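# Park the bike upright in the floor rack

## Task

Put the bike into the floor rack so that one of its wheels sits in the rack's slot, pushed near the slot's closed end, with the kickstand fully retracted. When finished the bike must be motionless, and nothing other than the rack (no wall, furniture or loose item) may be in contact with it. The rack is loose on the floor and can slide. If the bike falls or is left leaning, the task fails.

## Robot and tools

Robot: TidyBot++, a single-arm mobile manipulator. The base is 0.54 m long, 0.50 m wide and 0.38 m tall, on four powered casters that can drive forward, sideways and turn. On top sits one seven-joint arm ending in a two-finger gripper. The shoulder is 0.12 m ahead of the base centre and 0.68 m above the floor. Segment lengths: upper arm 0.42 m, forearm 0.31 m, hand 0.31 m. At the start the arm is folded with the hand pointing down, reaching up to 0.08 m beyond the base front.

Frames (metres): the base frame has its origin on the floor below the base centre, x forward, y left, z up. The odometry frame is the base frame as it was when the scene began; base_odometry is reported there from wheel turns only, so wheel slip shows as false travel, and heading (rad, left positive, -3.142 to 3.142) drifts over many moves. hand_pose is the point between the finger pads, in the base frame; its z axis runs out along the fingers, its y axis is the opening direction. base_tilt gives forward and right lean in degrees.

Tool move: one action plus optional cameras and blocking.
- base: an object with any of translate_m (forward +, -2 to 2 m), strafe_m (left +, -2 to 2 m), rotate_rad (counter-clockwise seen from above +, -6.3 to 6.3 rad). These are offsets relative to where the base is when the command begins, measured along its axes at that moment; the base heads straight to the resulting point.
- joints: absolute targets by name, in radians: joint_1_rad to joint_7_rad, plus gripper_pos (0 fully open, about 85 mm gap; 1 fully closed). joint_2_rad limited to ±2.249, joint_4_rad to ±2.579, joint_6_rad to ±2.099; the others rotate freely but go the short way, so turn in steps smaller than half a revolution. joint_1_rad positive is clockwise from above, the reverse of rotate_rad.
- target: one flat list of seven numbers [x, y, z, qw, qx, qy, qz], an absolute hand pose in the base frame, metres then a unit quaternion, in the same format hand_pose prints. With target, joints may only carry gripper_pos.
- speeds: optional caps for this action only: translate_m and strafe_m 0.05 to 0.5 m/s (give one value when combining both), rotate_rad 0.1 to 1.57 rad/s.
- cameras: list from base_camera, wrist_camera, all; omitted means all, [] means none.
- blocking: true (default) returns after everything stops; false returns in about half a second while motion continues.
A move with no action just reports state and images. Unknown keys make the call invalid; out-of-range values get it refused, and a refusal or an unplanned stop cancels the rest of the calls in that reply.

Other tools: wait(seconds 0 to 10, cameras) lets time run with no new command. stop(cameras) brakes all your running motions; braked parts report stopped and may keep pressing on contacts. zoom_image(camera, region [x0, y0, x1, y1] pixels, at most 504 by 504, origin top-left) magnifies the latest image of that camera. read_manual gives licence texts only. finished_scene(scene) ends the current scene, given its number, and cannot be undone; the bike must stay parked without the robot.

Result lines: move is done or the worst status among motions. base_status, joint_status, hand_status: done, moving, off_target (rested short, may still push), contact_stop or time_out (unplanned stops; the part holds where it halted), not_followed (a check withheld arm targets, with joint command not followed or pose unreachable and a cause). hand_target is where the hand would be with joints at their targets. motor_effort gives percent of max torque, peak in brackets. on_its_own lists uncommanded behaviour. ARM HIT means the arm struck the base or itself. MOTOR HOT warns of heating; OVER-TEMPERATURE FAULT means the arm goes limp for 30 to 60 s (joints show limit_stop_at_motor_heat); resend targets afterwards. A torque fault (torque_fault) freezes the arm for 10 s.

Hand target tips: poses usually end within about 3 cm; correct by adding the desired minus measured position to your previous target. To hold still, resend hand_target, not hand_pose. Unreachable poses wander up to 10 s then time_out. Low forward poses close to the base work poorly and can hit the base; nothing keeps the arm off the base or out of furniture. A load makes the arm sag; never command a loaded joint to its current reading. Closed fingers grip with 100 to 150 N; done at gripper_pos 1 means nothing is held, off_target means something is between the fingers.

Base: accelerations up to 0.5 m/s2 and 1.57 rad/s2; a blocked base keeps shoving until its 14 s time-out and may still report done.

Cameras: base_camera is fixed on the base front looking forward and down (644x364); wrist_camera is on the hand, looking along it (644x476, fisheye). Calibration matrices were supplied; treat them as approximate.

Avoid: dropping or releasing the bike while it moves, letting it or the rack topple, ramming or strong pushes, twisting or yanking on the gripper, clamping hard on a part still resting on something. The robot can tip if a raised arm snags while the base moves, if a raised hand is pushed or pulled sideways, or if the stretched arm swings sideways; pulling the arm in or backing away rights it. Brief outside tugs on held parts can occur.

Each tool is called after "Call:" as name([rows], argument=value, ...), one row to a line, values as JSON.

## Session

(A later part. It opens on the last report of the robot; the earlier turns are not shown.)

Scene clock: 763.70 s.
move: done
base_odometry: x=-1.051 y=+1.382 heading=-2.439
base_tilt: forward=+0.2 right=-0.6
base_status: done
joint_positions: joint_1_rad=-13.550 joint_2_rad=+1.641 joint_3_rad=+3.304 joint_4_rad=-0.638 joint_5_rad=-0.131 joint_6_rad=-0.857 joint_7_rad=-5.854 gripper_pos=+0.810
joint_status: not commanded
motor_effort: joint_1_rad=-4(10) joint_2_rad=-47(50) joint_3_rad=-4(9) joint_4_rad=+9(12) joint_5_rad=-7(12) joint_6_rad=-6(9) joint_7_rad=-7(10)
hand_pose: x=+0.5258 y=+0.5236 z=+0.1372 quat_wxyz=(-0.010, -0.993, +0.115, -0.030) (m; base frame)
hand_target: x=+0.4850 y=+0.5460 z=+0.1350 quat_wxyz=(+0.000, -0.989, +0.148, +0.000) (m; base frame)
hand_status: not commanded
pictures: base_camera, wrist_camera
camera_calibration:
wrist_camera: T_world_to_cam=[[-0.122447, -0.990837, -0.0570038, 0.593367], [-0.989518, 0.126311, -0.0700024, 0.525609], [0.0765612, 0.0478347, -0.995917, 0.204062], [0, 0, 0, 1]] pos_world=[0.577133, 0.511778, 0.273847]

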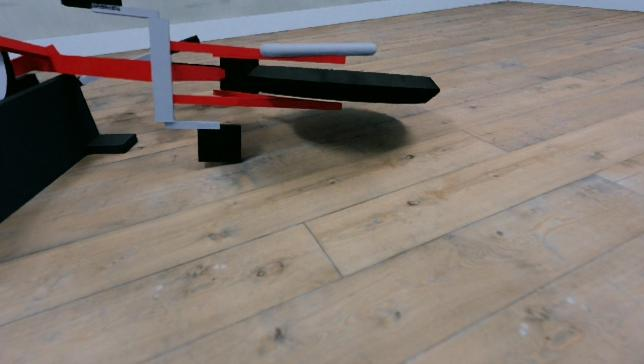

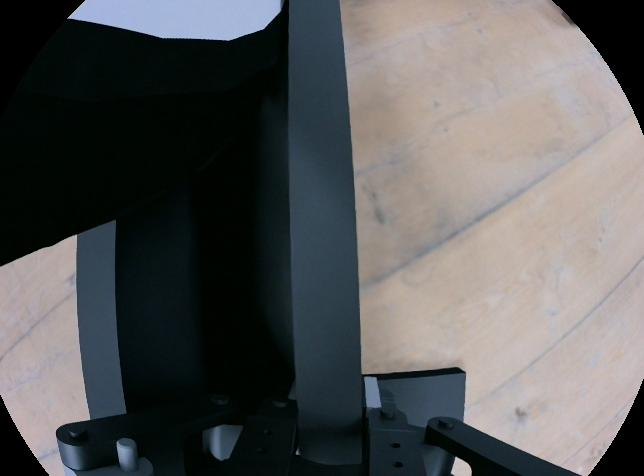

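Call:
move(joints={"gripper_pos": 0.5}, cameras=[])

Call:
move(target=[0.47, 0.52, 0.30, 0, 0.989, -0.148, 0], cameras=[])

Call:
move(joints={"joint_1_rad": -13.3, "joint_2_rad": -0.3, "joint_3_rad": 3.14, "joint_4_rad": -2.0, "joint_5_rad": 0, "joint_6_rad": -1.1, "joint_7_rad": -5.4})

Scene clock: 774.90 s.
move: done
base_odometry: x=-1.051 y=+1.382 heading=-2.439
base_tilt: forward=+0.2 right=-0.5
base_status: not commanded
joint_positions: joint_1_rad=-13.568 joint_2_rad=+1.645 joint_3_rad=+3.285 joint_4_rad=-0.642 joint_5_rad=-0.162 joint_6_rad=-0.859 joint_7_rad=-5.891 gripper_pos=+0.500
joint_status: all done
motor_effort: joint_1_rad=-1(6) joint_2_rad=-48(50) joint_3_rad=-1(4) joint_4_rad=+15(16) joint_5_rad=-1(7) joint_6_rad=+2(7) joint_7_rad=+1(7)
hand_pose: x=+0.5004 y=+0.5363 z=+0.1333 quat_wxyz=(-0.004, -0.991, +0.136, -0.010) (m; base frame)
hand_target: x=+0.4850 y=+0.5460 z=+0.1350 quat_wxyz=(+0.000, -0.989, +0.148, +0.000) (m; base frame)
hand_status: not commanded
pictures: none
No camera images: "cameras" was empty.

Scene clock: 776.57 s.
move: done
base_odometry: x=-1.051 y=+1.382 heading=-2.439
base_tilt: forward=+0.2 right=-0.6
base_status: not commanded
joint_positions: joint_1_rad=-13.595 joint_2_rad=+1.236 joint_3_rad=+3.285 joint_4_rad=-1.067 joint_5_rad=-0.162 joint_6_rad=-0.859 joint_7_rad=-5.891 gripper_pos=+0.500
joint_status: not commanded
motor_effort: joint_1_rad=+0(2) joint_2_rad=-44(50) joint_3_rad=+1(2) joint_4_rad=+13(15) joint_5_rad=+1(2) joint_6_rad=+0(2) joint_7_rad=+1(1)
hand_pose: x=+0.4783 y=+0.5156 z=+0.2993 quat_wxyz=(-0.008, -0.988, +0.152, -0.003) (m; base frame)
hand_target: x=+0.4700 y=+0.5200 z=+0.3000 quat_wxyz=(+0.000, -0.989, +0.148, +0.000) (m; base frame)
hand_status: done (0.009 m and 1.1 deg from the pose sent, 0.170 m and 1.8 deg at the start)
pictures: none
No camera images: "cameras" was empty.

Scene clock: 779.33 s.
move: done
base_odometry: x=-1.051 y=+1.382 heading=-2.439
base_tilt: forward=+0.2 right=-0.5
base_status: not commanded
joint_positions: joint_1_rad=-13.313 joint_2_rad=-0.290 joint_3_rad=+3.164 joint_4_rad=-1.973 joint_5_rad=-0.041 joint_6_rad=-1.042 joint_7_rad=-5.470 gripper_pos=+0.500
joint_status: all done
motor_effort: joint_1_rad=+0(2) joint_2_rad=-7(48) joint_3_rad=+0(3) joint_4_rad=+19(21) joint_5_rad=+1(2) joint_6_rad=+3(5) joint_7_rad=+1(2)
hand_pose: x=+0.3492 y=+0.2200 z=+0.7652 quat_wxyz=(+0.156, -0.978, +0.023, -0.137) (m; base frame)
hand_target: x=+0.3344 y=+0.1966 z=+0.7500 quat_wxyz=(+0.111, -0.985, -0.023, -0.129) (m; base frame)
hand_status: not commanded
pictures: base_camera, wrist_camera
camera_calibration:
wrist_camera: T_world_to_cam=[[0.118203, -0.928518, -0.35197, 0.434706], [-0.95396, -0.00778565, -0.299832, 0.626053], [0.275659, 0.371206, -0.886689, 0.633307], [0, 0, 0, 1]] pos_world=[0.37127, 0.173419, 0.902261]

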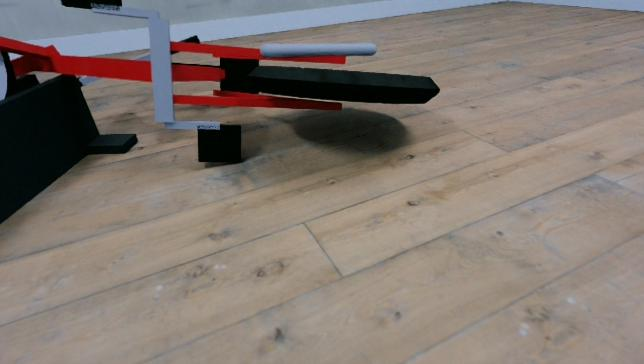

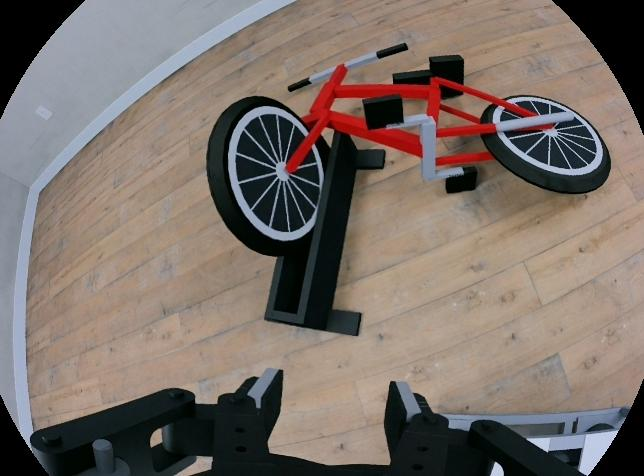

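Call:
zoom_image(camera="wrist_camera", region=[190, 50, 480, 340])

Scaled by 1.738.

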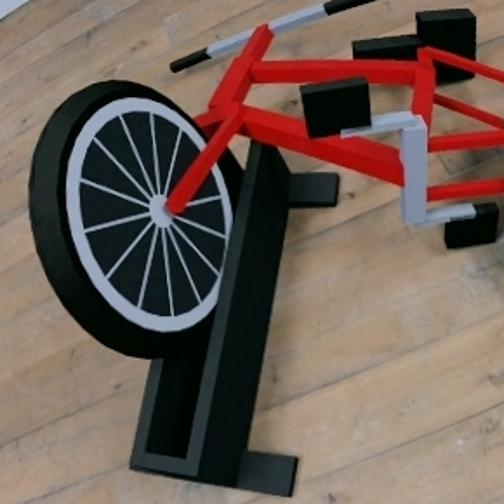

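Call:
move(base={"translate_m": 0.3}, joints={"joint_1_rad": -12.566, "joint_7_rad": -4.71, "gripper_pos": 0.0}, speeds={"translate_m": 0.3})

Call:
move(target=[0.62, 0.20, 0.48, 0, 1, 0, 0])

Scene clock: 796.00 s.
move: done
base_odometry: x=-1.280 y=+1.188 heading=-2.440
base_tilt: forward=+0.2 right=-0.5
base_status: done
joint_positions: joint_1_rad=-12.578 joint_2_rad=-0.297 joint_3_rad=+3.154 joint_4_rad=-1.978 joint_5_rad=-0.035 joint_6_rad=-1.048 joint_7_rad=-4.781 gripper_pos=+0.000
joint_status: all done
motor_effort: joint_1_rad=+1(2) joint_2_rad=-7(10) joint_3_rad=+0(2) joint_4_rad=+21(21) joint_5_rad=+1(1) joint_6_rad=+3(5) joint_7_rad=+1(2)
hand_pose: x=+0.4334 y=+0.0105 z=+0.7647 quat_wxyz=(+0.025, -0.978, +0.039, -0.204) (m; base frame)
hand_target: x=+0.4107 y=+0.0017 z=+0.7500 quat_wxyz=(+0.000, -0.985, -0.002, -0.170) (m; base frame)
hand_status: not commanded
pictures: base_camera, wrist_camera
camera_calibration:
wrist_camera: T_world_to_cam=[[0.0595339, -0.993768, -0.0942395, 0.0590579], [-0.911787, -0.0157078, -0.410362, 0.770946], [0.406325, 0.110357, -0.90704, 0.649065], [0, 0, 0, 1]] pos_world=[0.435692, -0.000829075, 0.91066]

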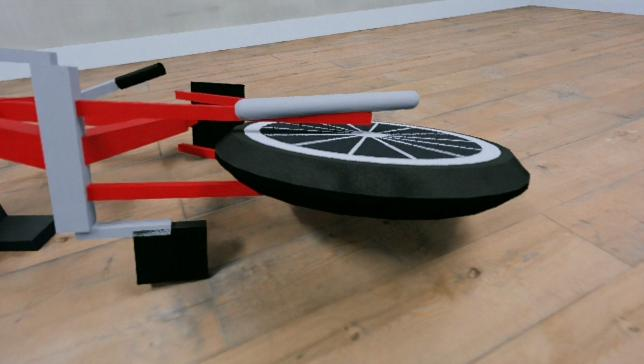

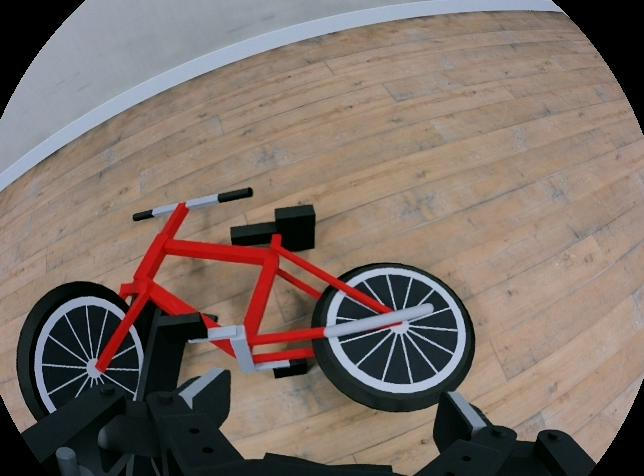

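Scene clock: 798.33 s.
move: off_target
base_odometry: x=-1.280 y=+1.188 heading=-2.440
base_tilt: forward=+0.2 right=-0.5
base_status: not commanded
joint_positions: joint_1_rad=-12.953 joint_2_rad=+0.765 joint_3_rad=+3.154 joint_4_rad=-1.487 joint_5_rad=-0.035 joint_6_rad=-0.964 joint_7_rad=-4.997 gripper_pos=+0.000
joint_status: not commanded
motor_effort: joint_1_rad=+0(2) joint_2_rad=-36(38) joint_3_rad=+0(1) joint_4_rad=+13(21) joint_5_rad=+1(1) joint_6_rad=-1(4) joint_7_rad=+1(1)
hand_pose: x=+0.5922 y=+0.1970 z=+0.4769 quat_wxyz=(-0.003, -0.999, -0.036, +0.038) (m; base frame)
hand_target: x=+0.6200 y=+0.2000 z=+0.4800 quat_wxyz=(+0.000, -1.000, +0.000, +0.000) (m; base frame)
hand_status: off_target (0.028 m and 6.0 deg from the pose sent, 0.390 m and 24.2 deg at the start)
pictures: base_camera, wrist_camera
camera_calibration:
wrist_camera: T_world_to_cam=[[0.168281, -0.982358, -0.0815692, 0.135126], [-0.98248, -0.173872, 0.0670893, 0.6459], [-0.0800884, 0.0688502, -0.994407, 0.640854], [0, 0, 0, 1]] pos_world=[0.66317, 0.200923, 0.604959]

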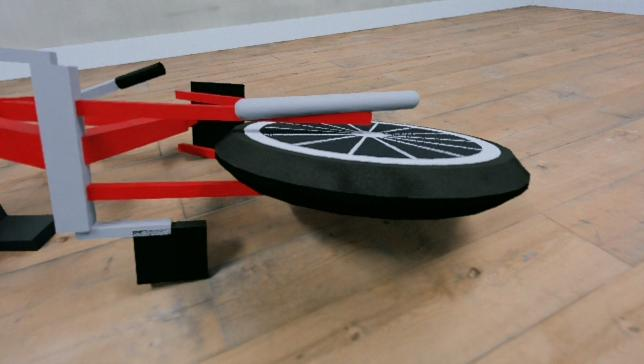

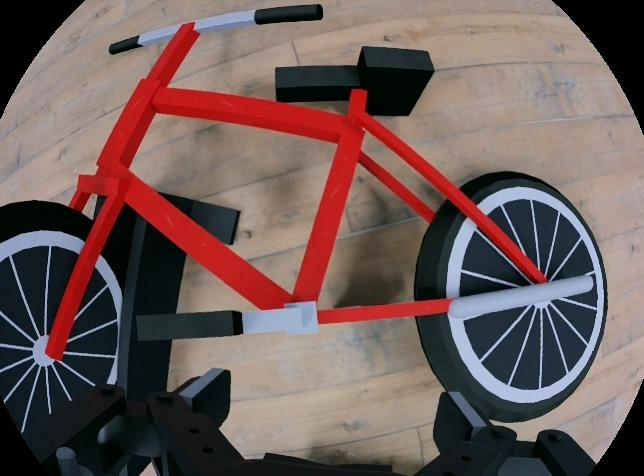

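Call:
move(target=[0.75, 0.23, 0.31, 0, 0.998, -0.058, 0])

Scene clock: 801.57 s.
move: off_target
base_odometry: x=-1.280 y=+1.188 heading=-2.440
base_tilt: forward=+0.2 right=-0.6
base_status: not commanded
joint_positions: joint_1_rad=-12.950 joint_2_rad=+1.311 joint_3_rad=+3.186 joint_4_rad=-0.849 joint_5_rad=-0.038 joint_6_rad=-0.964 joint_7_rad=-5.071 gripper_pos=+0.000
joint_status: not commanded
motor_effort: joint_1_rad=+1(1) joint_2_rad=-48(50) joint_3_rad=+0(1) joint_4_rad=+16(16) joint_5_rad=+1(2) joint_6_rad=+0(1) joint_7_rad=+1(1)
hand_pose: x=+0.7485 y=+0.2404 z=+0.3036 quat_wxyz=(-0.002, -1.000, +0.004, -0.011) (m; base frame)
hand_target: x=+0.7500 y=+0.2300 z=+0.3100 quat_wxyz=(+0.000, -0.998, +0.058, +0.000) (m; base frame)
hand_status: off_target (0.012 m and 6.4 deg from the pose sent, 0.232 m and 11.6 deg at the start)
pictures: base_camera, wrist_camera
camera_calibration:
wrist_camera: T_world_to_cam=[[0.0978153, -0.992676, -0.0708957, 0.189294], [-0.994933, -0.0958764, -0.0302617, 0.838733], [0.0232428, 0.0734965, -0.997025, 0.400351], [0, 0, 0, 1]] pos_world=[0.806662, 0.238897, 0.437961]

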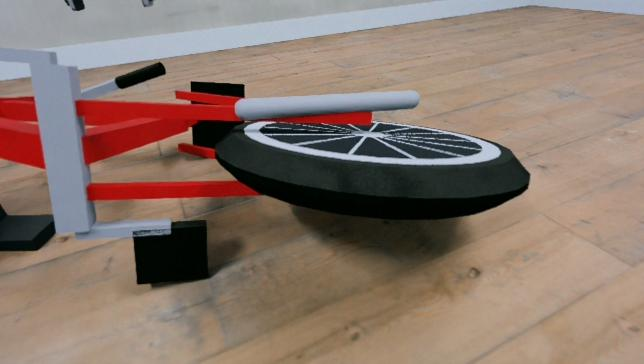

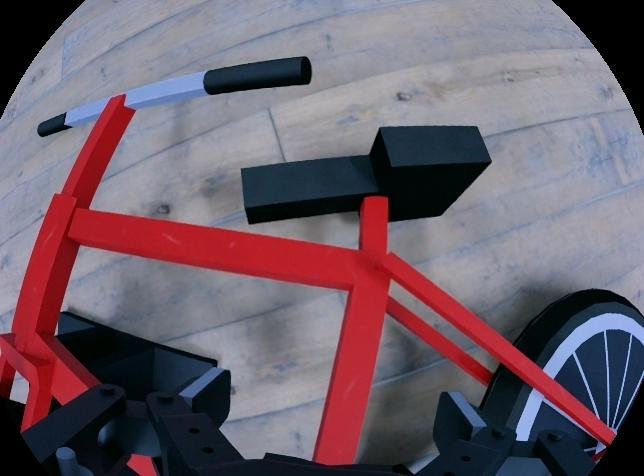

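Call:
move(target=[0.757, 0.216, 0.172, 0, 0.998, -0.058, 0])

Call:
move(joints={"gripper_pos": 1.0})

Scene clock: 804.27 s.
move: off_target
base_odometry: x=-1.280 y=+1.188 heading=-2.440
base_tilt: forward=+0.2 right=-0.5
base_status: not commanded
joint_positions: joint_1_rad=-12.919 joint_2_rad=+1.609 joint_3_rad=+3.186 joint_4_rad=-0.624 joint_5_rad=-0.042 joint_6_rad=-0.964 joint_7_rad=-5.071 gripper_pos=+0.000
joint_status: not commanded
motor_effort: joint_1_rad=+0(2) joint_2_rad=-48(52) joint_3_rad=-1(1) joint_4_rad=+14(16) joint_5_rad=+0(2) joint_6_rad=+0(1) joint_7_rad=+1(1)
hand_pose: x=+0.7340 y=+0.2156 z=+0.1615 quat_wxyz=(-0.014, -1.000, +0.015, +0.023) (m; base frame)
hand_target: x=+0.7570 y=+0.2160 z=+0.1720 quat_wxyz=(+0.000, -0.998, +0.058, +0.000) (m; base frame)
hand_status: off_target (0.025 m and 5.8 deg from the pose sent, 0.134 m and 6.4 deg at the start)
pictures: base_camera, wrist_camera
camera_calibration:
wrist_camera: T_world_to_cam=[[0.0698561, -0.996185, -0.05231, 0.174322], [-0.99662, -0.0719674, 0.0396261, 0.802465], [-0.0432395, 0.049365, -0.997844, 0.315022], [0, 0, 0, 1]] pos_world=[0.801196, 0.215857, 0.291663]

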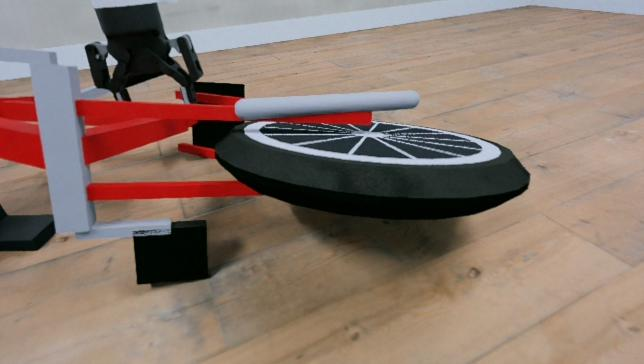

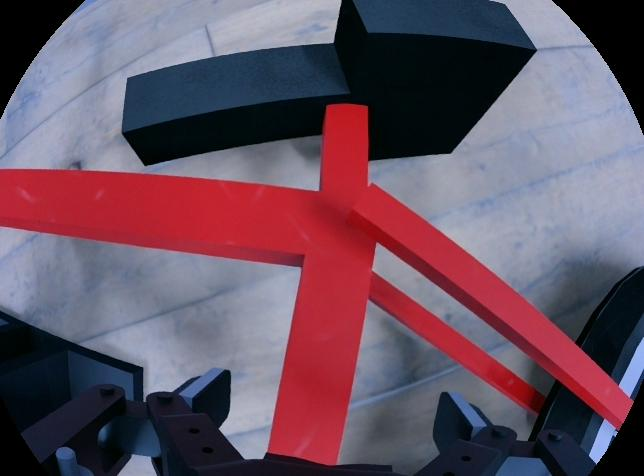

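Scene clock: 805.63 s.
move: done
base_odometry: x=-1.280 y=+1.188 heading=-2.440
base_tilt: forward=+0.2 right=-0.5
base_status: not commanded
joint_positions: joint_1_rad=-12.914 joint_2_rad=+1.602 joint_3_rad=+3.190 joint_4_rad=-0.614 joint_5_rad=-0.066 joint_6_rad=-0.963 joint_7_rad=-5.071 gripper_pos=+0.999
joint_status: all done
motor_effort: joint_1_rad=+1(9) joint_2_rad=-48(50) joint_3_rad=-1(10) joint_4_rad=+13(17) joint_5_rad=+1(11) joint_6_rad=+0(6) joint_7_rad=+1(2)
hand_pose: x=+0.7421 y=+0.2197 z=+0.1683 quat_wxyz=(-0.004, -1.000, +0.025, +0.018) (m; base frame)
hand_target: x=+0.7570 y=+0.2160 z=+0.1720 quat_wxyz=(+0.000, -0.998, +0.058, +0.000) (m; base frame)
hand_status: not commanded
pictures: base_camera, wrist_camera
camera_calibration:
wrist_camera: T_world_to_cam=[[0.0515227, -0.996075, -0.0719706, 0.195053], [-0.998218, -0.0535367, 0.0263395, 0.80988], [-0.0300892, 0.0704853, -0.997059, 0.307375], [0, 0, 0, 1]] pos_world=[0.807636, 0.21598, 0.299177]

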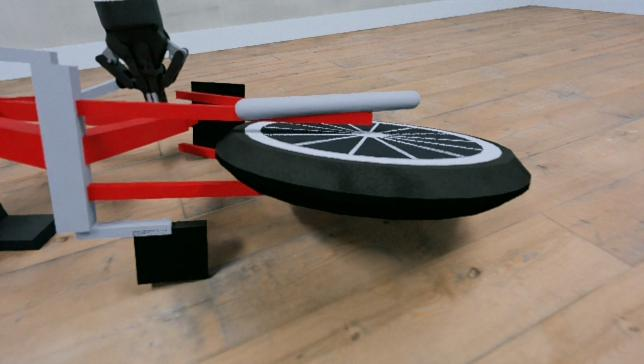

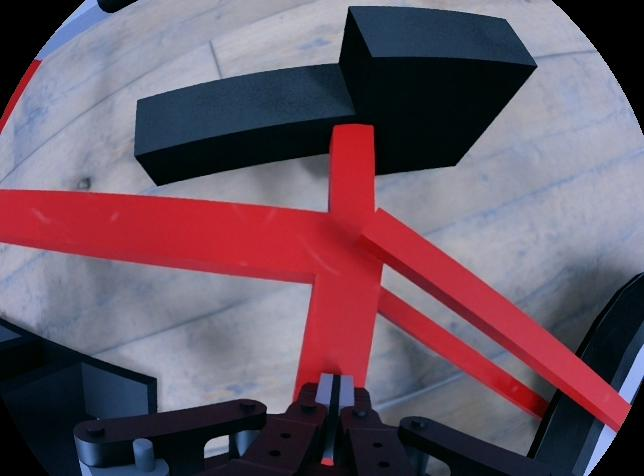

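Call:
move(target=[0.757, 0.216, 0.21, 0, 0.998, -0.058, 0], joints={"gripper_pos": 0.0}, cameras=[])

Call:
move(target=[0.772, 0.222, 0.125, 0, 0.998, -0.058, 0])

Call:
move(joints={"gripper_pos": 1.0})

Scene clock: 807.73 s.
move: off_target
base_odometry: x=-1.280 y=+1.188 heading=-2.440
base_tilt: forward=+0.2 right=-0.5
base_status: not commanded
joint_positions: joint_1_rad=-12.914 joint_2_rad=+1.521 joint_3_rad=+3.190 joint_4_rad=-0.676 joint_5_rad=-0.066 joint_6_rad=-0.963 joint_7_rad=-5.071 gripper_pos=+0.000
joint_status: all done
motor_effort: joint_1_rad=+0(1) joint_2_rad=-48(50) joint_3_rad=+0(1) joint_4_rad=+14(15) joint_5_rad=+1(1) joint_6_rad=+0(1) joint_7_rad=+1(1)
hand_pose: x=+0.7507 y=+0.2218 z=+0.2066 quat_wxyz=(-0.001, -1.000, +0.026, +0.009) (m; base frame)
hand_target: x=+0.7570 y=+0.2160 z=+0.2100 quat_wxyz=(+0.000, -0.998, +0.058, +0.000) (m; base frame)
hand_status: off_target (0.009 m and 3.8 deg from the pose sent, 0.044 m and 4.3 deg at the start)
pictures: none
No camera images: "cameras" was empty.

Scene clock: 809.47 s.
move: off_target
base_odometry: x=-1.280 y=+1.188 heading=-2.440
base_tilt: forward=+0.2 right=-0.5
base_status: not commanded
joint_positions: joint_1_rad=-12.911 joint_2_rad=+1.822 joint_3_rad=+3.190 joint_4_rad=-0.202 joint_5_rad=-0.066 joint_6_rad=-1.070 joint_7_rad=-5.078 gripper_pos=+0.000
joint_status: not commanded
motor_effort: joint_1_rad=+1(4) joint_2_rad=-47(50) joint_3_rad=-1(1) joint_4_rad=+16(17) joint_5_rad=+1(3) joint_6_rad=+0(3) joint_7_rad=+1(1)
hand_pose: x=+0.7821 y=+0.2395 z=+0.1284 quat_wxyz=(+0.014, -1.000, +0.019, -0.020) (m; base frame)
hand_target: x=+0.7720 y=+0.2220 z=+0.1250 quat_wxyz=(+0.000, -0.998, +0.058, +0.000) (m; base frame)
hand_status: off_target (0.021 m and 5.3 deg from the pose sent, 0.084 m and 3.8 deg at the start)
pictures: base_camera, wrist_camera
camera_calibration:
wrist_camera: T_world_to_cam=[[0.0691571, -0.992538, -0.100427, 0.198947], [-0.996553, -0.064109, -0.0526556, 0.863329], [0.0458244, 0.103722, -0.99355, 0.199596], [0, 0, 0, 1]] pos_world=[0.837448, 0.232107, 0.263747]

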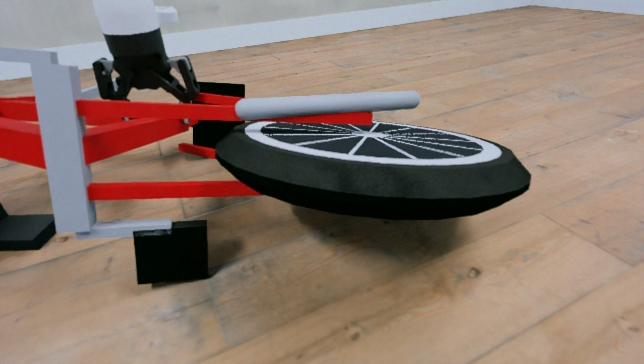

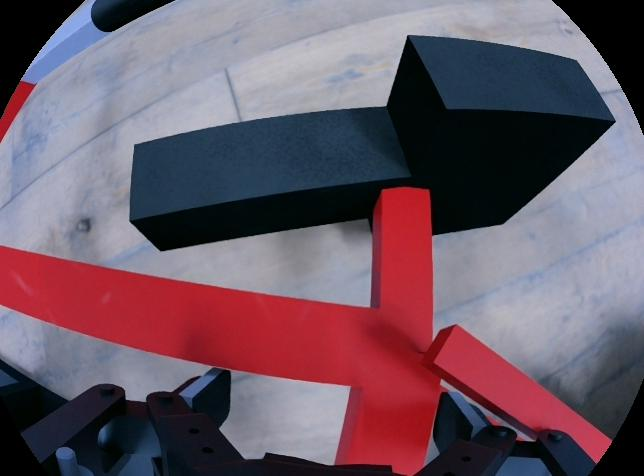

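Scene clock: 810.57 s.
move: off_target
base_odometry: x=-1.280 y=+1.188 heading=-2.440
base_tilt: forward=+0.2 right=-0.5
base_status: not commanded
joint_positions: joint_1_rad=-12.886 joint_2_rad=+1.806 joint_3_rad=+3.203 joint_4_rad=-0.199 joint_5_rad=-0.069 joint_6_rad=-1.132 joint_7_rad=-5.090 gripper_pos=+0.696
joint_status: gripper_pos off_target (ended at +0.696, target +1.000)
motor_effort: joint_1_rad=-3(5) joint_2_rad=-43(48) joint_3_rad=-1(4) joint_4_rad=+16(18) joint_5_rad=+1(4) joint_6_rad=+7(10) joint_7_rad=+2(3)
hand_pose: x=+0.7798 y=+0.2172 z=+0.1396 quat_wxyz=(+0.002, -0.999, +0.036, -0.002) (m; base frame)
hand_target: x=+0.7720 y=+0.2220 z=+0.1250 quat_wxyz=(+0.000, -0.998, +0.058, +0.000) (m; base frame)
hand_status: not commanded
pictures: base_camera, wrist_camera
camera_calibration:
wrist_camera: T_world_to_cam=[[0.0315896, -0.9962, -0.0811623, 0.205434], [-0.999446, -0.0306357, -0.0129719, 0.849656], [0.0104361, 0.0815271, -0.996616, 0.245995], [0, 0, 0, 1]] pos_world=[0.840129, 0.210628, 0.272858]

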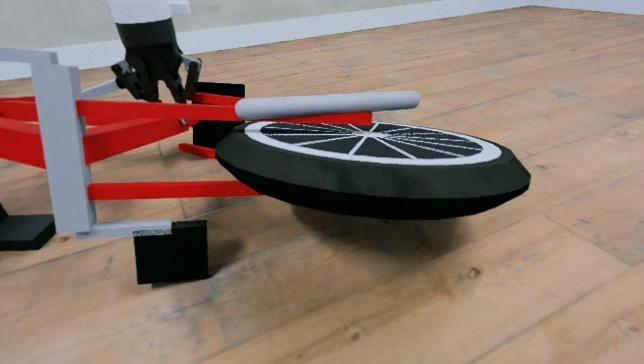

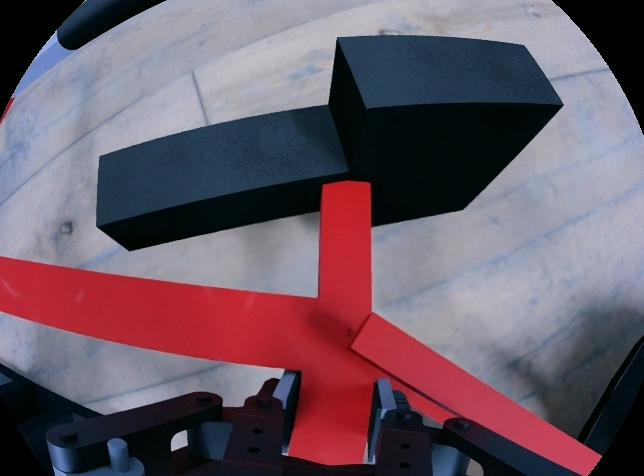

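Call:
move(target=[0.755, 0.22, 0.20, 0, 0.993, -0.058, 0.10])

Scene clock: 813.20 s.
move: off_target
base_odometry: x=-1.280 y=+1.188 heading=-2.440
base_tilt: forward=+0.2 right=-0.5
base_status: not commanded
joint_positions: joint_1_rad=-12.957 joint_2_rad=+1.515 joint_3_rad=+3.260 joint_4_rad=-1.004 joint_5_rad=-0.110 joint_6_rad=-0.525 joint_7_rad=-5.138 gripper_pos=+0.699
joint_status: not commanded
motor_effort: joint_1_rad=-4(6) joint_2_rad=-59(59) joint_3_rad=+2(3) joint_4_rad=+8(17) joint_5_rad=+8(9) joint_6_rad=-6(11) joint_7_rad=+7(8)
hand_pose: x=+0.7242 y=+0.1957 z=+0.1408 quat_wxyz=(-0.007, -0.996, +0.064, -0.058) (m; base frame)
hand_target: x=+0.7550 y=+0.2200 z=+0.2000 quat_wxyz=(+0.000, -0.993, +0.058, -0.100) (m; base frame)
hand_status: off_target (0.071 m and 4.9 deg from the pose sent, 0.065 m and 11.6 deg at the start)
pictures: base_camera, wrist_camera
camera_calibration:
wrist_camera: T_world_to_cam=[[-0.0162792, -0.998159, -0.0584266, 0.217696], [-0.991802, 0.0235276, -0.125602, 0.793149], [0.126746, 0.0559029, -0.990359, 0.169486], [0, 0, 0, 1]] pos_world=[0.768708, 0.18916, 0.280193]

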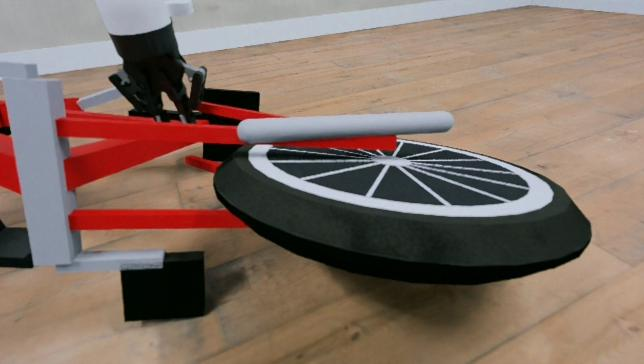

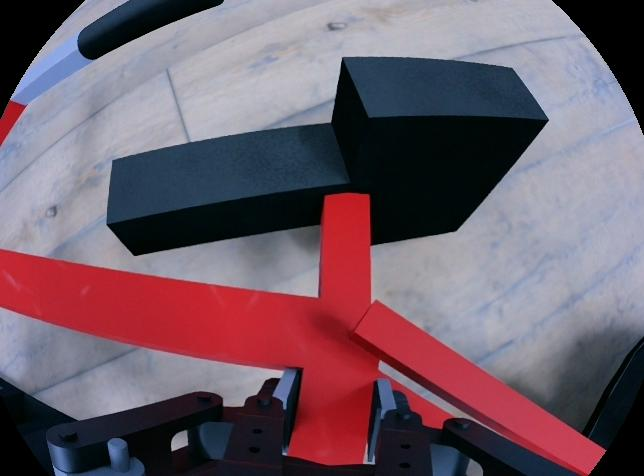

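Call:
move(target=[0.745, 0.22, 0.27, 0, 0.983, -0.058, 0.174])

Scene clock: 815.50 s.
move: off_target
base_odometry: x=-1.280 y=+1.188 heading=-2.440
base_tilt: forward=+0.2 right=-0.5
base_status: not commanded
joint_positions: joint_1_rad=-13.110 joint_2_rad=+1.239 joint_3_rad=+3.363 joint_4_rad=-1.337 joint_5_rad=-0.162 joint_6_rad=-0.323 joint_7_rad=-5.141 gripper_pos=+0.999
joint_status: not commanded
on_its_own: gripper_pos moved +0.300 to your old target +1.000
motor_effort: joint_1_rad=+1(6) joint_2_rad=-43(66) joint_3_rad=+4(9) joint_4_rad=+11(13) joint_5_rad=+1(9) joint_6_rad=+2(8) joint_7_rad=+1(9)
hand_pose: x=+0.7275 y=+0.2291 z=+0.2601 quat_wxyz=(-0.004, -0.988, +0.039, -0.148) (m; base frame)
hand_target: x=+0.7450 y=+0.2200 z=+0.2700 quat_wxyz=(+0.000, -0.983, +0.058, -0.174) (m; base frame)
hand_status: off_target (0.022 m and 3.8 deg from the pose sent, 0.133 m and 13.4 deg at the start)
pictures: base_camera, wrist_camera
camera_calibration:
wrist_camera: T_world_to_cam=[[0.0435835, -0.998004, -0.0457083, 0.21121], [-0.953373, -0.0278714, -0.300505, 0.839904], [0.298631, 0.0566741, -0.952684, 0.150296], [0, 0, 0, 1]] pos_world=[0.746654, 0.22568, 0.405234]

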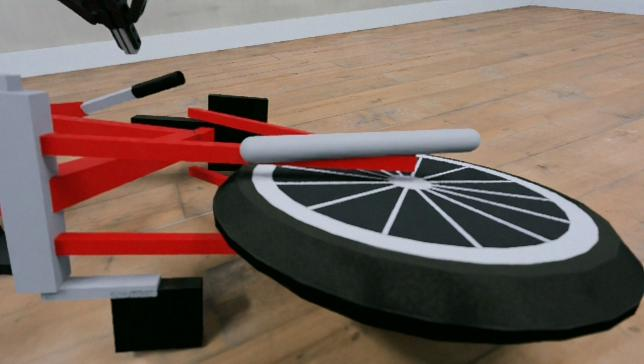

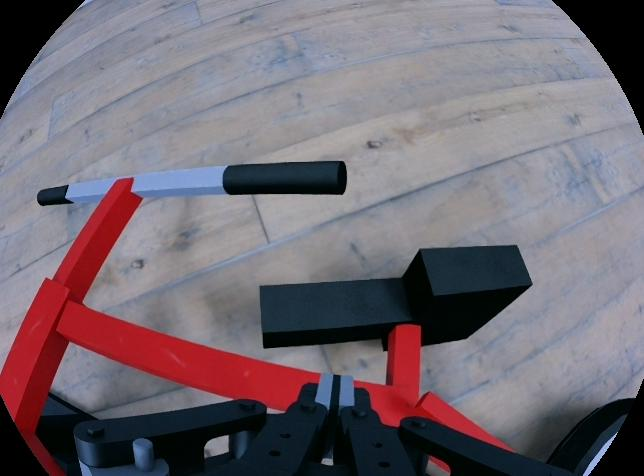

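Call:
move(target=[0.66, 0.21, 0.34, 0, 1, -0.0, 0.0], joints={"gripper_pos": 0.0}, cameras=[])

Call:
move(base={"translate_m": 0.05}, speeds={"translate_m": 0.1})

Scene clock: 820.33 s.
move: off_target
base_odometry: x=-1.280 y=+1.188 heading=-2.440
base_tilt: forward=+0.2 right=-0.5
base_status: not commanded
joint_positions: joint_1_rad=-12.969 joint_2_rad=+1.075 joint_3_rad=+3.215 joint_4_rad=-1.337 joint_5_rad=-0.104 joint_6_rad=-0.679 joint_7_rad=-5.099 gripper_pos=+0.000
joint_status: all done
motor_effort: joint_1_rad=+1(2) joint_2_rad=-42(46) joint_3_rad=+1(4) joint_4_rad=+13(13) joint_5_rad=+1(2) joint_6_rad=+1(3) joint_7_rad=+1(1)
hand_pose: x=+0.6762 y=+0.2135 z=+0.3365 quat_wxyz=(+0.011, -0.998, +0.049, -0.024) (m; base frame)
hand_target: x=+0.6600 y=+0.2100 z=+0.3400 quat_wxyz=(+0.000, -1.000, +0.000, +0.000) (m; base frame)
hand_status: off_target (0.017 m and 6.4 deg from the pose sent, 0.106 m and 17.6 deg at the start)
pictures: none
No camera images: "cameras" was empty.

Scene clock: 821.37 s.
move: done
base_odometry: x=-1.318 y=+1.156 heading=-2.440
base_tilt: forward=+0.2 right=-0.5
base_status: done
joint_positions: joint_1_rad=-12.966 joint_2_rad=+1.075 joint_3_rad=+3.212 joint_4_rad=-1.337 joint_5_rad=-0.104 joint_6_rad=-0.685 joint_7_rad=-5.099 gripper_pos=+0.000
joint_status: not commanded
motor_effort: joint_1_rad=+0(2) joint_2_rad=-41(43) joint_3_rad=+1(1) joint_4_rad=+13(14) joint_5_rad=+1(2) joint_6_rad=+1(2) joint_7_rad=+1(1)
hand_pose: x=+0.6745 y=+0.2132 z=+0.3365 quat_wxyz=(+0.011, -0.999, +0.049, -0.021) (m; base frame)
hand_target: x=+0.6600 y=+0.2100 z=+0.3400 quat_wxyz=(+0.000, -1.000, +0.000, +0.000) (m; base frame)
hand_status: not commanded
pictures: base_camera, wrist_camera
camera_calibration:
wrist_camera: T_world_to_cam=[[0.0093115, -0.995277, -0.0966331, 0.240816], [-0.998577, -0.00418102, -0.0531596, 0.754088], [0.0525044, 0.0969906, -0.993899, 0.411061], [0, 0, 0, 1]] pos_world=[0.72919, 0.202962, 0.471911]

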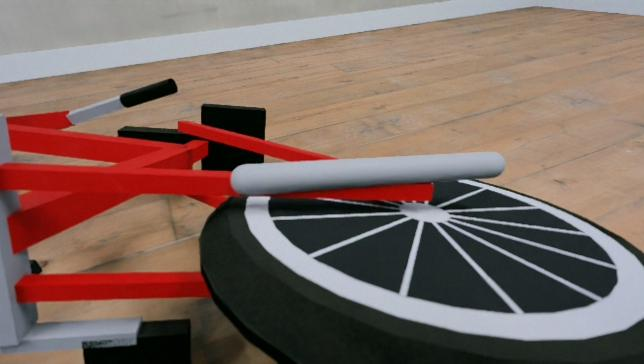

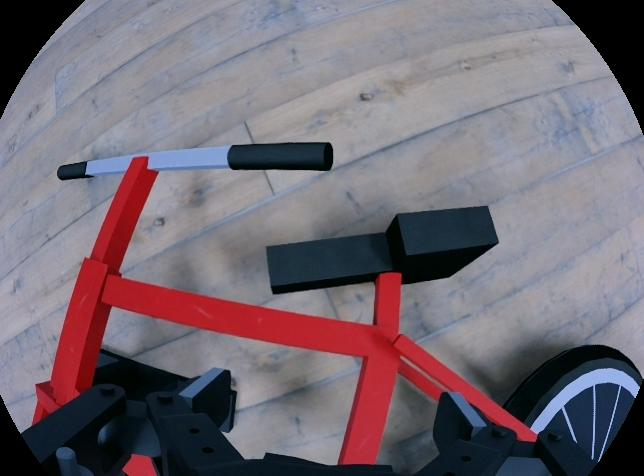

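Call:
move(target=[0.63, 0.178, 0.20, 0, 0.998, -0.058, 0.0])

Scene clock: 823.70 s.
move: off_target
base_odometry: x=-1.318 y=+1.156 heading=-2.440
base_tilt: forward=+0.2 right=-0.5
base_status: not commanded
joint_positions: joint_1_rad=-12.949 joint_2_rad=+1.307 joint_3_rad=+3.212 joint_4_rad=-1.386 joint_5_rad=-0.119 joint_6_rad=-0.507 joint_7_rad=-5.099 gripper_pos=+0.000
joint_status: not commanded
motor_effort: joint_1_rad=+0(2) joint_2_rad=-41(45) joint_3_rad=+0(1) joint_4_rad=+8(12) joint_5_rad=+1(2) joint_6_rad=+0(1) joint_7_rad=+1(1)
hand_pose: x=+0.6152 y=+0.1746 z=+0.1973 quat_wxyz=(-0.016, -0.998, +0.065, +0.023) (m; base frame)
hand_target: x=+0.6300 y=+0.1780 z=+0.2000 quat_wxyz=(+0.000, -0.998, +0.058, +0.000) (m; base frame)
hand_status: off_target (0.015 m and 3.3 deg from the pose sent, 0.148 m and 2.9 deg at the start)
pictures: base_camera, wrist_camera
camera_calibration:
wrist_camera: T_world_to_cam=[[-0.0286748, -0.99853, -0.0460013, 0.203406], [-0.998957, 0.0269905, 0.0368254, 0.664436], [-0.0355296, 0.0470093, -0.998262, 0.343356], [0, 0, 0, 1]] pos_world=[0.681775, 0.169033, 0.327648]

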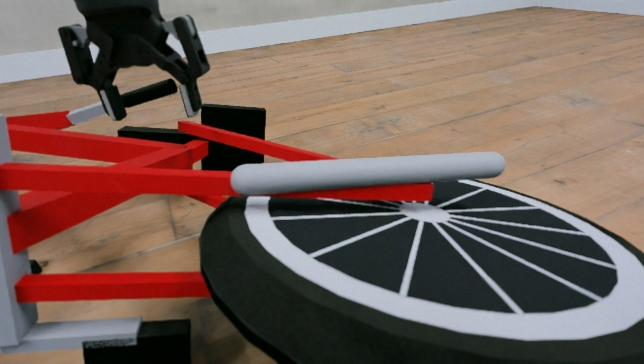

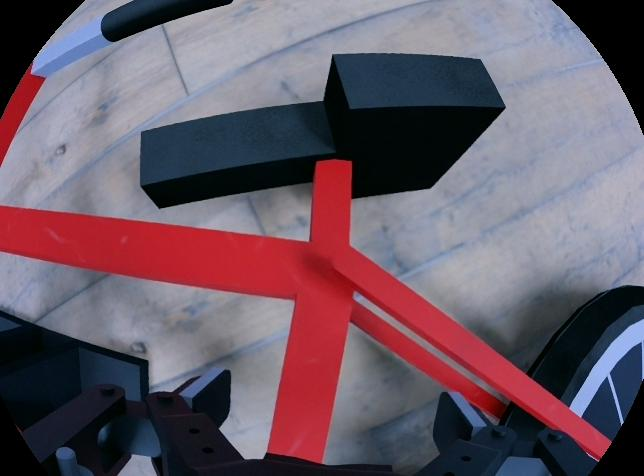

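Call:
move(target=[0.652, 0.187, 0.113, 0, 0.998, -0.058, 0.0])

Call:
move(joints={"gripper_pos": 1.0})

Scene clock: 825.63 s.
move: off_target
base_odometry: x=-1.318 y=+1.156 heading=-2.440
base_tilt: forward=+0.2 right=-0.5
base_status: not commanded
joint_positions: joint_1_rad=-12.952 joint_2_rad=+1.489 joint_3_rad=+3.205 joint_4_rad=-1.186 joint_5_rad=-0.126 joint_6_rad=-0.519 joint_7_rad=-5.099 gripper_pos=+0.000
joint_status: not commanded
motor_effort: joint_1_rad=+2(7) joint_2_rad=-37(43) joint_3_rad=+2(8) joint_4_rad=+16(16) joint_5_rad=+3(4) joint_6_rad=+9(13) joint_7_rad=+3(4)
hand_pose: x=+0.6313 y=+0.1893 z=+0.1243 quat_wxyz=(-0.011, -0.998, +0.059, +0.022) (m; base frame)
hand_target: x=+0.6520 y=+0.1870 z=+0.1130 quat_wxyz=(+0.000, -0.998, +0.058, +0.000) (m; base frame)
hand_status: off_target (0.024 m and 2.8 deg from the pose sent, 0.093 m and 3.3 deg at the start)
pictures: base_camera, wrist_camera
camera_calibration:
wrist_camera: T_world_to_cam=[[-0.0179501, -0.998199, -0.0572364, 0.209789], [-0.999276, 0.0159908, 0.0345078, 0.685335], [-0.0335304, 0.0578144, -0.997764, 0.267026], [0, 0, 0, 1]] pos_world=[0.697558, 0.183014, 0.254787]

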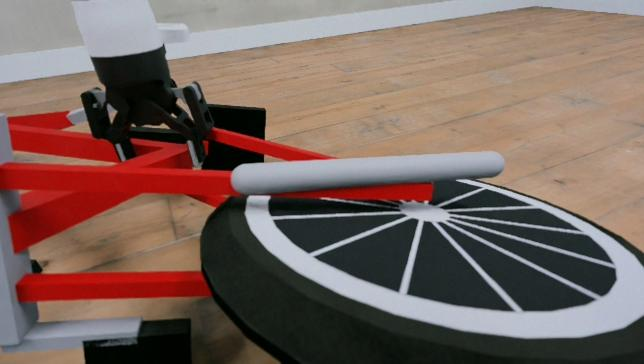

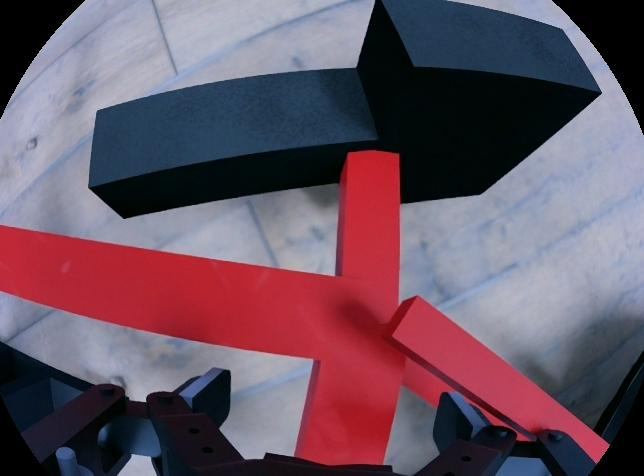

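Scene clock: 826.73 s.
move: off_target
base_odometry: x=-1.318 y=+1.156 heading=-2.440
base_tilt: forward=+0.2 right=-0.5
base_status: not commanded
joint_positions: joint_1_rad=-12.936 joint_2_rad=+1.465 joint_3_rad=+3.210 joint_4_rad=-1.187 joint_5_rad=-0.136 joint_6_rad=-0.537 joint_7_rad=-5.098 gripper_pos=+0.689
joint_status: gripper_pos off_target (ended at +0.689, target +1.000)
motor_effort: joint_1_rad=-1(8) joint_2_rad=-31(36) joint_3_rad=+1(7) joint_4_rad=+17(21) joint_5_rad=+2(5) joint_6_rad=+14(17) joint_7_rad=+2(4)
hand_pose: x=+0.6413 y=+0.1830 z=+0.1378 quat_wxyz=(-0.008, -0.997, +0.072, +0.020) (m; base frame)
hand_target: x=+0.6520 y=+0.1870 z=+0.1130 quat_wxyz=(+0.000, -0.998, +0.058, +0.000) (m; base frame)
hand_status: not commanded
pictures: base_camera, wrist_camera
camera_calibration:
wrist_camera: T_world_to_cam=[[-0.0423482, -0.997203, -0.0615845, 0.220481], [-0.998718, 0.0405405, 0.0303133, 0.6907], [-0.0277318, 0.0627892, -0.997641, 0.276533], [0, 0, 0, 1]] pos_world=[0.70682, 0.174499, 0.268522]

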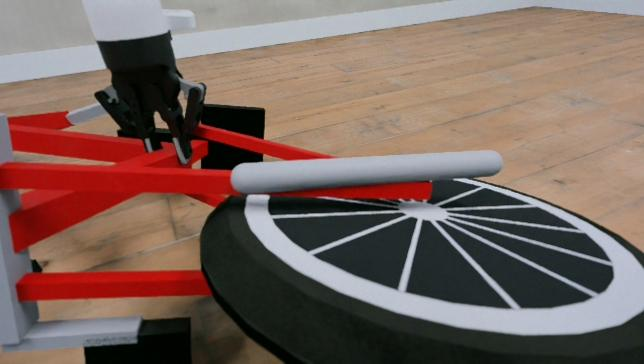

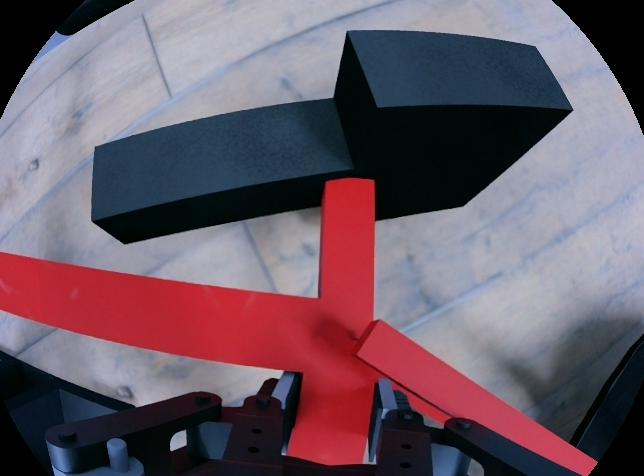

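Call:
move(joints={"gripper_pos": 0.0}, cameras=[])

Call:
move(target=[0.625, 0.19, 0.165, 0, 0.998, -0.058, 0.0], cameras=[])

Call:
move(target=[0.625, 0.193, 0.11, 0, 0.998, -0.058, 0.0])

Scene clock: 828.90 s.
move: done
base_odometry: x=-1.318 y=+1.156 heading=-2.440
base_tilt: forward=+0.2 right=-0.5
base_status: not commanded
joint_positions: joint_1_rad=-12.961 joint_2_rad=+1.493 joint_3_rad=+3.201 joint_4_rad=-1.156 joint_5_rad=-0.137 joint_6_rad=-0.515 joint_7_rad=-5.098 gripper_pos=+0.000
joint_status: all done
motor_effort: joint_1_rad=+6(7) joint_2_rad=-38(40) joint_3_rad=+6(6) joint_4_rad=+7(18) joint_5_rad=+3(4) joint_6_rad=+1(14) joint_7_rad=+2(2)
hand_pose: x=+0.6432 y=+0.2037 z=+0.1259 quat_wxyz=(+0.000, -0.998, +0.059, +0.010) (m; base frame)
hand_target: x=+0.6520 y=+0.1870 z=+0.1130 quat_wxyz=(+0.000, -0.998, +0.058, +0.000) (m; base frame)
hand_status: not commanded
pictures: none
No camera images: "cameras" was empty.

Scene clock: 830.37 s.
move: off_target
base_odometry: x=-1.318 y=+1.156 heading=-2.440
base_tilt: forward=+0.2 right=-0.5
base_status: not commanded
joint_positions: joint_1_rad=-12.954 joint_2_rad=+1.389 joint_3_rad=+3.207 joint_4_rad=-1.329 joint_5_rad=-0.137 joint_6_rad=-0.478 joint_7_rad=-5.098 gripper_pos=+0.000
joint_status: not commanded
motor_effort: joint_1_rad=+1(7) joint_2_rad=-41(44) joint_3_rad=+0(6) joint_4_rad=+7(9) joint_5_rad=+1(4) joint_6_rad=-1(2) joint_7_rad=+1(2)
hand_pose: x=+0.6141 y=+0.1823 z=+0.1601 quat_wxyz=(-0.011, -0.997, +0.067, +0.023) (m; base frame)
hand_target: x=+0.6250 y=+0.1900 z=+0.1650 quat_wxyz=(+0.000, -0.998, +0.058, +0.000) (m; base frame)
hand_status: off_target (0.014 m and 3.1 deg from the pose sent, 0.045 m and 1.2 deg at the start)
pictures: none
No camera images: "cameras" was empty.

Scene clock: 831.63 s.
move: off_target
base_odometry: x=-1.318 y=+1.156 heading=-2.440
base_tilt: forward=+0.2 right=-0.5
base_status: not commanded
joint_positions: joint_1_rad=-12.954 joint_2_rad=+1.508 joint_3_rad=+3.207 joint_4_rad=-1.259 joint_5_rad=-0.138 joint_6_rad=-0.457 joint_7_rad=-5.098 gripper_pos=+0.000
joint_status: not commanded
motor_effort: joint_1_rad=+0(1) joint_2_rad=-40(44) joint_3_rad=+1(1) joint_4_rad=+6(8) joint_5_rad=+0(2) joint_6_rad=+1(1) joint_7_rad=+1(1)
hand_pose: x=+0.5991 y=+0.1753 z=+0.1052 quat_wxyz=(-0.019, -0.997, +0.065, +0.034) (m; base frame)
hand_target: x=+0.6250 y=+0.1930 z=+0.1100 quat_wxyz=(+0.000, -0.998, +0.058, +0.000) (m; base frame)
hand_status: off_target (0.032 m and 4.5 deg from the pose sent, 0.052 m and 3.1 deg at the start)
pictures: base_camera, wrist_camera
camera_calibration:
wrist_camera: T_world_to_cam=[[-0.0306354, -0.998659, -0.0417369, 0.200207], [-0.997796, 0.0280965, 0.0601162, 0.648344], [-0.0588629, 0.0434866, -0.997318, 0.265257], [0, 0, 0, 1]] pos_world=[0.668662, 0.170187, 0.233926]

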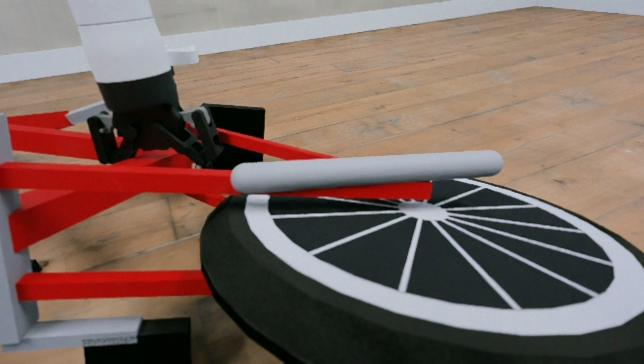

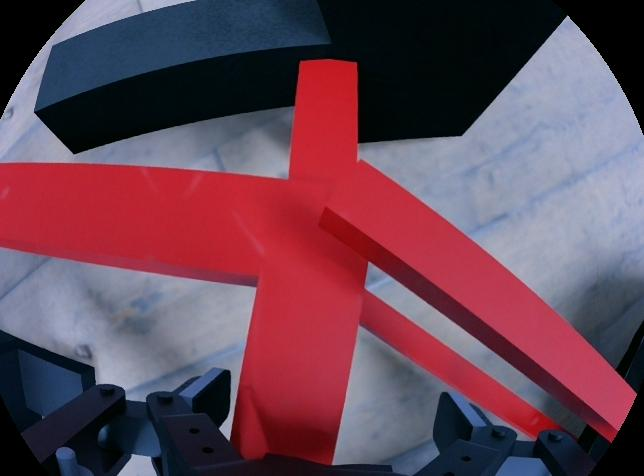

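Call:
move(target=[0.628, 0.203, 0.11, 0, 0.998, -0.058, 0.0], cameras=[])

Call:
move(joints={"gripper_pos": 1.0})

Scene clock: 832.90 s.
move: off_target
base_odometry: x=-1.318 y=+1.156 heading=-2.440
base_tilt: forward=+0.2 right=-0.5
base_status: not commanded
joint_positions: joint_1_rad=-12.973 joint_2_rad=+1.509 joint_3_rad=+3.207 joint_4_rad=-1.230 joint_5_rad=-0.138 joint_6_rad=-0.457 joint_7_rad=-5.098 gripper_pos=+0.000
joint_status: not commanded
motor_effort: joint_1_rad=+1(1) joint_2_rad=-41(42) joint_3_rad=+0(1) joint_4_rad=+7(7) joint_5_rad=+1(2) joint_6_rad=-1(2) joint_7_rad=+1(1)
hand_pose: x=+0.6110 y=+0.1912 z=+0.1074 quat_wxyz=(-0.013, -0.998, +0.055, +0.022) (m; base frame)
hand_target: x=+0.6280 y=+0.2030 z=+0.1100 quat_wxyz=(+0.000, -0.998, +0.058, +0.000) (m; base frame)
hand_status: off_target (0.021 m and 2.9 deg from the pose sent, 0.040 m and 4.5 deg at the start)
pictures: none
No camera images: "cameras" was empty.

Scene clock: 834.00 s.
move: off_target
base_odometry: x=-1.318 y=+1.156 heading=-2.440
base_tilt: forward=+0.2 right=-0.5
base_status: not commanded
joint_positions: joint_1_rad=-12.961 joint_2_rad=+1.508 joint_3_rad=+3.208 joint_4_rad=-1.232 joint_5_rad=-0.178 joint_6_rad=-0.457 joint_7_rad=-5.098 gripper_pos=+0.654
joint_status: gripper_pos off_target (ended at +0.654, target +1.000)
motor_effort: joint_1_rad=-3(6) joint_2_rad=-40(42) joint_3_rad=+1(4) joint_4_rad=+11(15) joint_5_rad=+3(8) joint_6_rad=+3(6) joint_7_rad=+2(6)
hand_pose: x=+0.6118 y=+0.1897 z=+0.1078 quat_wxyz=(-0.006, -0.997, +0.079, +0.024) (m; base frame)
hand_target: x=+0.6280 y=+0.2030 z=+0.1100 quat_wxyz=(+0.000, -0.998, +0.058, +0.000) (m; base frame)
hand_status: not commanded
pictures: base_camera, wrist_camera
camera_calibration:
wrist_camera: T_world_to_cam=[[-0.05796, -0.996091, -0.0666542, 0.233957], [-0.99769, 0.0554252, 0.0392702, 0.657464], [-0.0354224, 0.0687763, -0.997003, 0.248824], [0, 0, 0, 1]] pos_world=[0.67832, 0.179489, 0.237854]

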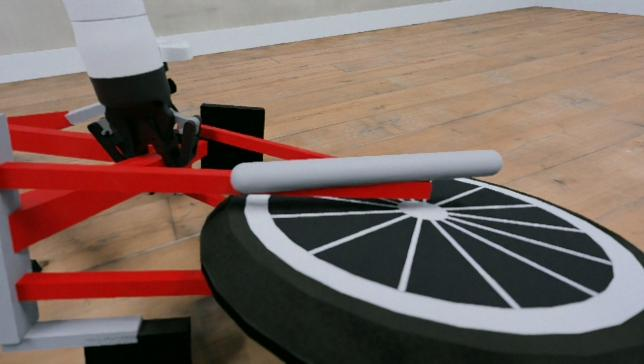

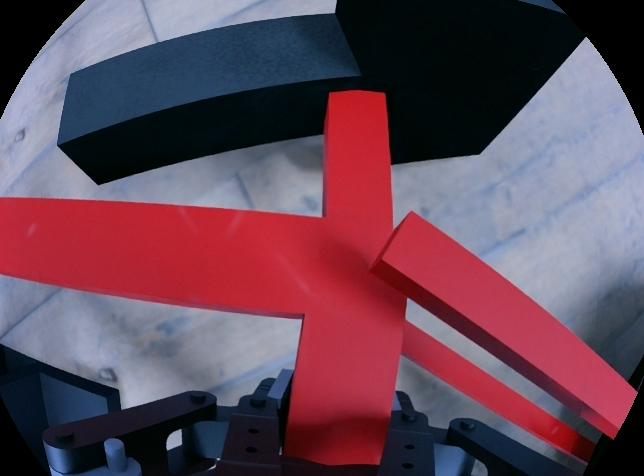

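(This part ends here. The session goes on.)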